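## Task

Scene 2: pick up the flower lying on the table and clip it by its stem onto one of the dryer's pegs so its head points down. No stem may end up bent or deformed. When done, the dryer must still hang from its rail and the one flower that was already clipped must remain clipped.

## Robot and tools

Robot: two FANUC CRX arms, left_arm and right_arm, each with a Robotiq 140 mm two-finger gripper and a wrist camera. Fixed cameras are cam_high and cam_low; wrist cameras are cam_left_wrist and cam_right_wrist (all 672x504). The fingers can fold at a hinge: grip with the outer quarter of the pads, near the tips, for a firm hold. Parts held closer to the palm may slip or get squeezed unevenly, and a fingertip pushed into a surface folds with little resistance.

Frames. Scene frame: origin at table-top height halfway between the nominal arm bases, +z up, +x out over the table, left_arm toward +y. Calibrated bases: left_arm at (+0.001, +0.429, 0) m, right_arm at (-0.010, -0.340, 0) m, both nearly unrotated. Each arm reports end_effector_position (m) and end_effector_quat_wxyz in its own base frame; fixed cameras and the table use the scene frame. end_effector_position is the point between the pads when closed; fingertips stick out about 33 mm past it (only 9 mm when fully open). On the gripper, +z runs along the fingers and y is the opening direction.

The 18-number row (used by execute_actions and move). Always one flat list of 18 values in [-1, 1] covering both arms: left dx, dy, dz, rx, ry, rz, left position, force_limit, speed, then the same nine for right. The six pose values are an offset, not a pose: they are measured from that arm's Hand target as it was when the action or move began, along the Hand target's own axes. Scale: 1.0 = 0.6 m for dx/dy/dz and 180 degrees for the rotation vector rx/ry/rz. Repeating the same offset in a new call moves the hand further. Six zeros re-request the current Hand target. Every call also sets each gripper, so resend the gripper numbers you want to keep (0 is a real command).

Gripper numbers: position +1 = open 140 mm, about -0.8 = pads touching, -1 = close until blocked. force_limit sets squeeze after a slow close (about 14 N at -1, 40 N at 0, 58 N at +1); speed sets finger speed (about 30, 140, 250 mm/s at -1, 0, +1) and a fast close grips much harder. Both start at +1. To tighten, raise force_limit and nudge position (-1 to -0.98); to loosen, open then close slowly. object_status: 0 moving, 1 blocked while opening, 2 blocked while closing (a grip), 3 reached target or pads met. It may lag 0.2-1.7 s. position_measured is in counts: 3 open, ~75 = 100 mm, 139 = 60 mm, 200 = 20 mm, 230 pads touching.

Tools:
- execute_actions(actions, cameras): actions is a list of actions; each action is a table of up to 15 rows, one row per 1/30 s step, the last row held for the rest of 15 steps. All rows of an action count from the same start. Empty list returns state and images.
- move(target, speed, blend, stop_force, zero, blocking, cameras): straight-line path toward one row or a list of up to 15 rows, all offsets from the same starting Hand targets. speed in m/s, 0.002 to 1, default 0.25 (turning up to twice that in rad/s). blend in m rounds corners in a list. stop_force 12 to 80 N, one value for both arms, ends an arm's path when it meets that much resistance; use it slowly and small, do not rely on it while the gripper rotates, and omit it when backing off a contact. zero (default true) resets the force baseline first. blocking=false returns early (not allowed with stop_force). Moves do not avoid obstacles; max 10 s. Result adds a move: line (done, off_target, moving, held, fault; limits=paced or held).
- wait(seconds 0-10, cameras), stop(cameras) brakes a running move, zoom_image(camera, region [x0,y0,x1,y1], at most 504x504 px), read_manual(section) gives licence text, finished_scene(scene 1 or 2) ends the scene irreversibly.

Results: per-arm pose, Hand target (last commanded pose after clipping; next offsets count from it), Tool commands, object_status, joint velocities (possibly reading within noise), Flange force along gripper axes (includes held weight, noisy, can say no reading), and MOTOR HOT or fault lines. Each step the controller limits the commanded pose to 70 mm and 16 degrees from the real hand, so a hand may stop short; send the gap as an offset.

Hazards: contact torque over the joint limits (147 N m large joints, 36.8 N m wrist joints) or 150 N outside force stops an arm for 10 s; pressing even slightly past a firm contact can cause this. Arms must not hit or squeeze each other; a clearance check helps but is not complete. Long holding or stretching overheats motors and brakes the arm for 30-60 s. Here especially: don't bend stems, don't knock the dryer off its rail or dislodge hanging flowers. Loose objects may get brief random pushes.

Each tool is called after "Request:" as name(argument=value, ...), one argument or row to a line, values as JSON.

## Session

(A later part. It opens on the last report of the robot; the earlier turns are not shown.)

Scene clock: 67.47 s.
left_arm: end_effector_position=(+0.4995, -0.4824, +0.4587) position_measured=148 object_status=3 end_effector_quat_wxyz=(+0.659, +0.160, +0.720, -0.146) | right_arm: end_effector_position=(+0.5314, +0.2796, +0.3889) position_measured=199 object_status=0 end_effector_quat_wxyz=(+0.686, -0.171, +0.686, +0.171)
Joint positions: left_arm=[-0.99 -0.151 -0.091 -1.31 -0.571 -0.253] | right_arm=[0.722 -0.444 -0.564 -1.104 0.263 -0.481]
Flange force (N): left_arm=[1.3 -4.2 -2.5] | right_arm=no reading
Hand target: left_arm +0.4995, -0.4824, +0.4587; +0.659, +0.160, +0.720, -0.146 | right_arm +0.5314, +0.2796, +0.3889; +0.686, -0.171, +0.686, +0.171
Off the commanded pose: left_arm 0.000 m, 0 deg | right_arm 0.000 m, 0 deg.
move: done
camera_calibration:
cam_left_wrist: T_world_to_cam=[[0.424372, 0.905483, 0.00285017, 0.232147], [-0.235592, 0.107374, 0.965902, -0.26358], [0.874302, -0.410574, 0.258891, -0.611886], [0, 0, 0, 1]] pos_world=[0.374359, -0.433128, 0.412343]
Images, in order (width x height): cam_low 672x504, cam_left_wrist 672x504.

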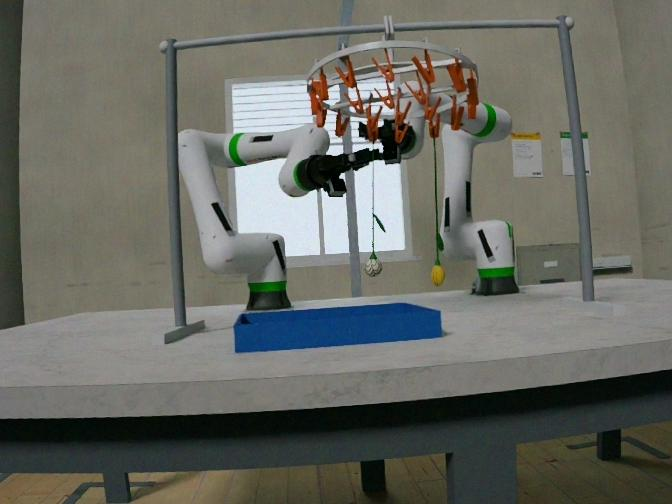

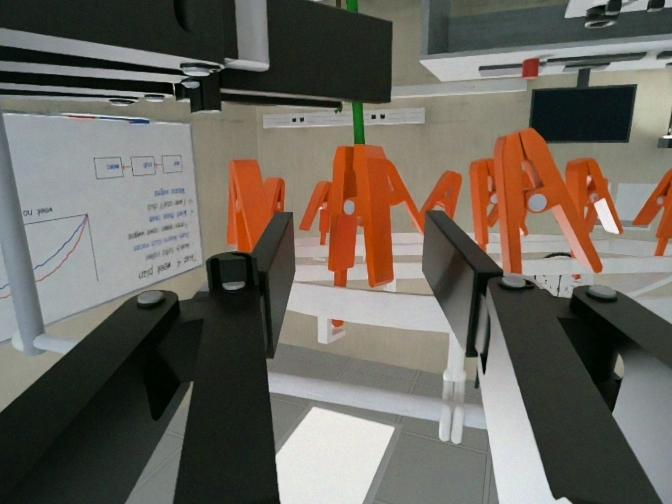

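Request:
move(
  target=[0,0,-0.13,0,0,0,-0.15,-1,-1,0,0,-0.095,0,0,0,-0.55,-1,-1],
  speed=0.05,
)

Request:
zoom_image(
  camera="cam_low",
  region=[290, 10, 490, 290],
)

Request:
wait(
  seconds=2,
  cameras=["cam_low","cam_left_wrist"],
)

Scene clock: 70.00 s.
left_arm: end_effector_position=(+0.4292, -0.4495, +0.4656) position_measured=148 object_status=3 end_effector_quat_wxyz=(+0.659, +0.160, +0.720, -0.146) | right_arm: end_effector_position=(+0.4812, +0.2530, +0.3887) position_measured=199 object_status=3 end_effector_quat_wxyz=(+0.688, -0.170, +0.684, +0.171)
Joint positions: left_arm=[-1.116 -0.31 -0.202 -1.301 -0.706 -0.277] | right_arm=[0.52 -0.636 -0.632 -1.508 0.032 -0.063]
Flange force (N): left_arm=[1.2 -5.2 -3.0] | right_arm=no reading
Hand target: left_arm +0.4292, -0.4495, +0.4656; +0.659, +0.160, +0.720, -0.146 | right_arm +0.4810, +0.2529, +0.3889; +0.686, -0.171, +0.686, +0.171
Off the commanded pose: left_arm 0.000 m, 0 deg | right_arm 0.000 m, 0 deg.
move: done
camera_calibration:
cam_left_wrist: T_world_to_cam=[[0.424352, 0.905492, 0.00293829, 0.232185], [-0.235546, 0.107253, 0.965927, -0.290436], [0.874324, -0.410585, 0.258798, -0.538586], [0, 0, 0, 1]] pos_world=[0.303959, -0.400227, 0.419242]
cam_right_wrist: T_world_to_cam=[[-0.473913, 0.880549, -0.0063876, 0.0161471], [-0.320513, -0.165735, 0.932632, -0.163573], [0.82017, 0.444034, 0.360771, -0.50414], [0, 0, 0, 1]] pos_world=[0.368705, 0.182527, 0.334536]

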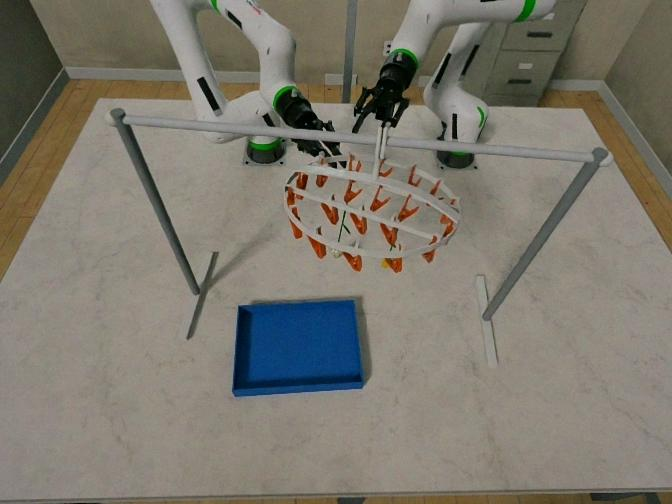

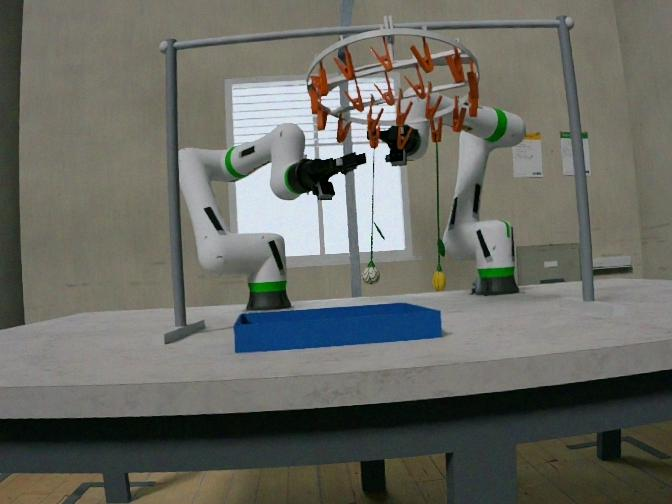

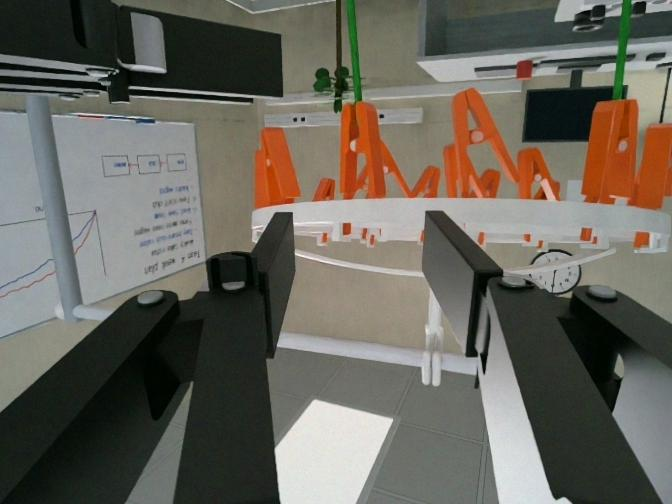

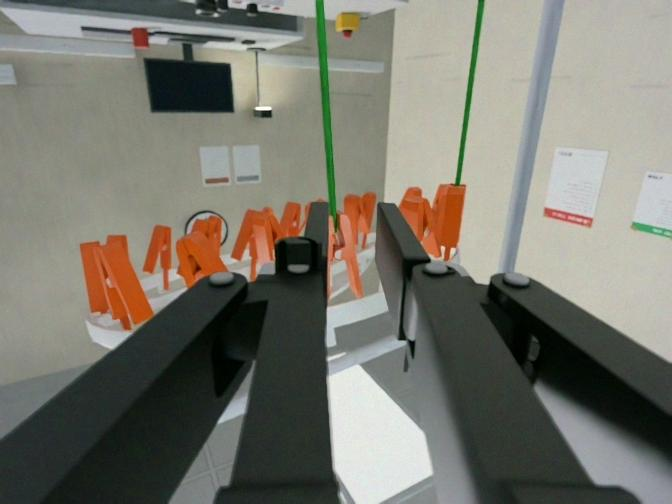

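Scaled by 1.800.

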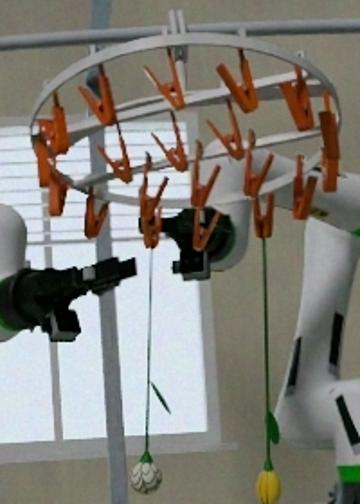

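Scene clock: 72.00 s.
left_arm: end_effector_position=(+0.4292, -0.4495, +0.4656) position_measured=148 object_status=3 end_effector_quat_wxyz=(+0.659, +0.160, +0.720, -0.146) | right_arm: end_effector_position=(+0.4812, +0.2530, +0.3887) position_measured=199 object_status=3 end_effector_quat_wxyz=(+0.688, -0.170, +0.684, +0.171)
Joint positions: left_arm=[-1.116 -0.31 -0.202 -1.301 -0.706 -0.277] | right_arm=[0.52 -0.636 -0.632 -1.508 0.032 -0.063]
Flange force (N): left_arm=[1.2 -5.3 -2.9] | right_arm=no reading
Hand target: left_arm +0.4292, -0.4495, +0.4656; +0.659, +0.160, +0.720, -0.146 | right_arm +0.4810, +0.2529, +0.3889; +0.686, -0.171, +0.686, +0.171
Tool commands: left_gripper/position=-0.15 left_gripper/force_limit=-1.0 left_gripper/speed=-1.0 right_gripper/position=-0.55 right_gripper/force_limit=-1.0 right_gripper/speed=-1.0
Off the commanded pose: left_arm 0.000 m, 0 deg | right_arm 0.000 m, 0 deg.
wait: 2.00 s; at rest by 0.17 s
camera_calibration:
cam_left_wrist: T_world_to_cam=[[0.424372, 0.905483, 0.00285017, 0.232213], [-0.235592, 0.107374, 0.965902, -0.290363], [0.874302, -0.410574, 0.258891, -0.538614], [0, 0, 0, 1]] pos_world=[0.303959, -0.400228, 0.419243]
Images, in order (width x height): cam_low 672x504, cam_left_wrist 672x504.

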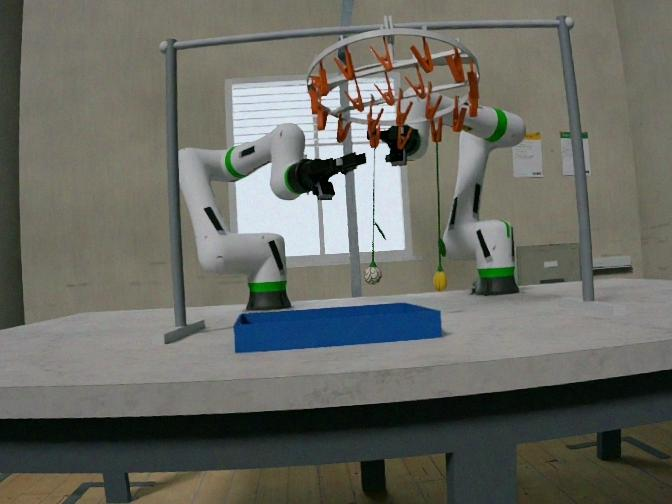

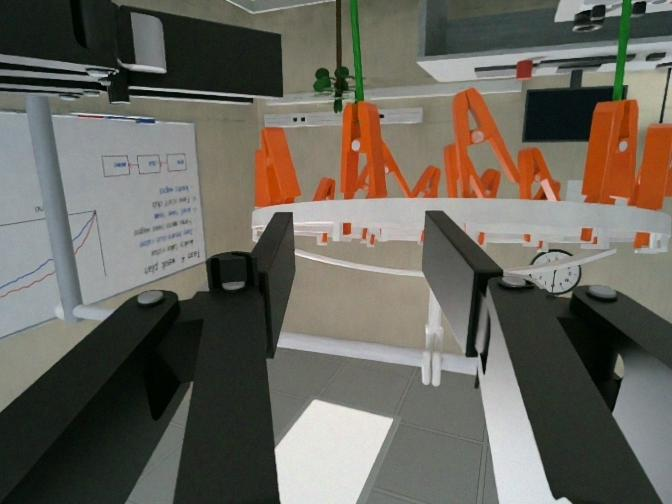

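Request:
finished_scene(
  scene=2,
)

The scene is finished: the task was done.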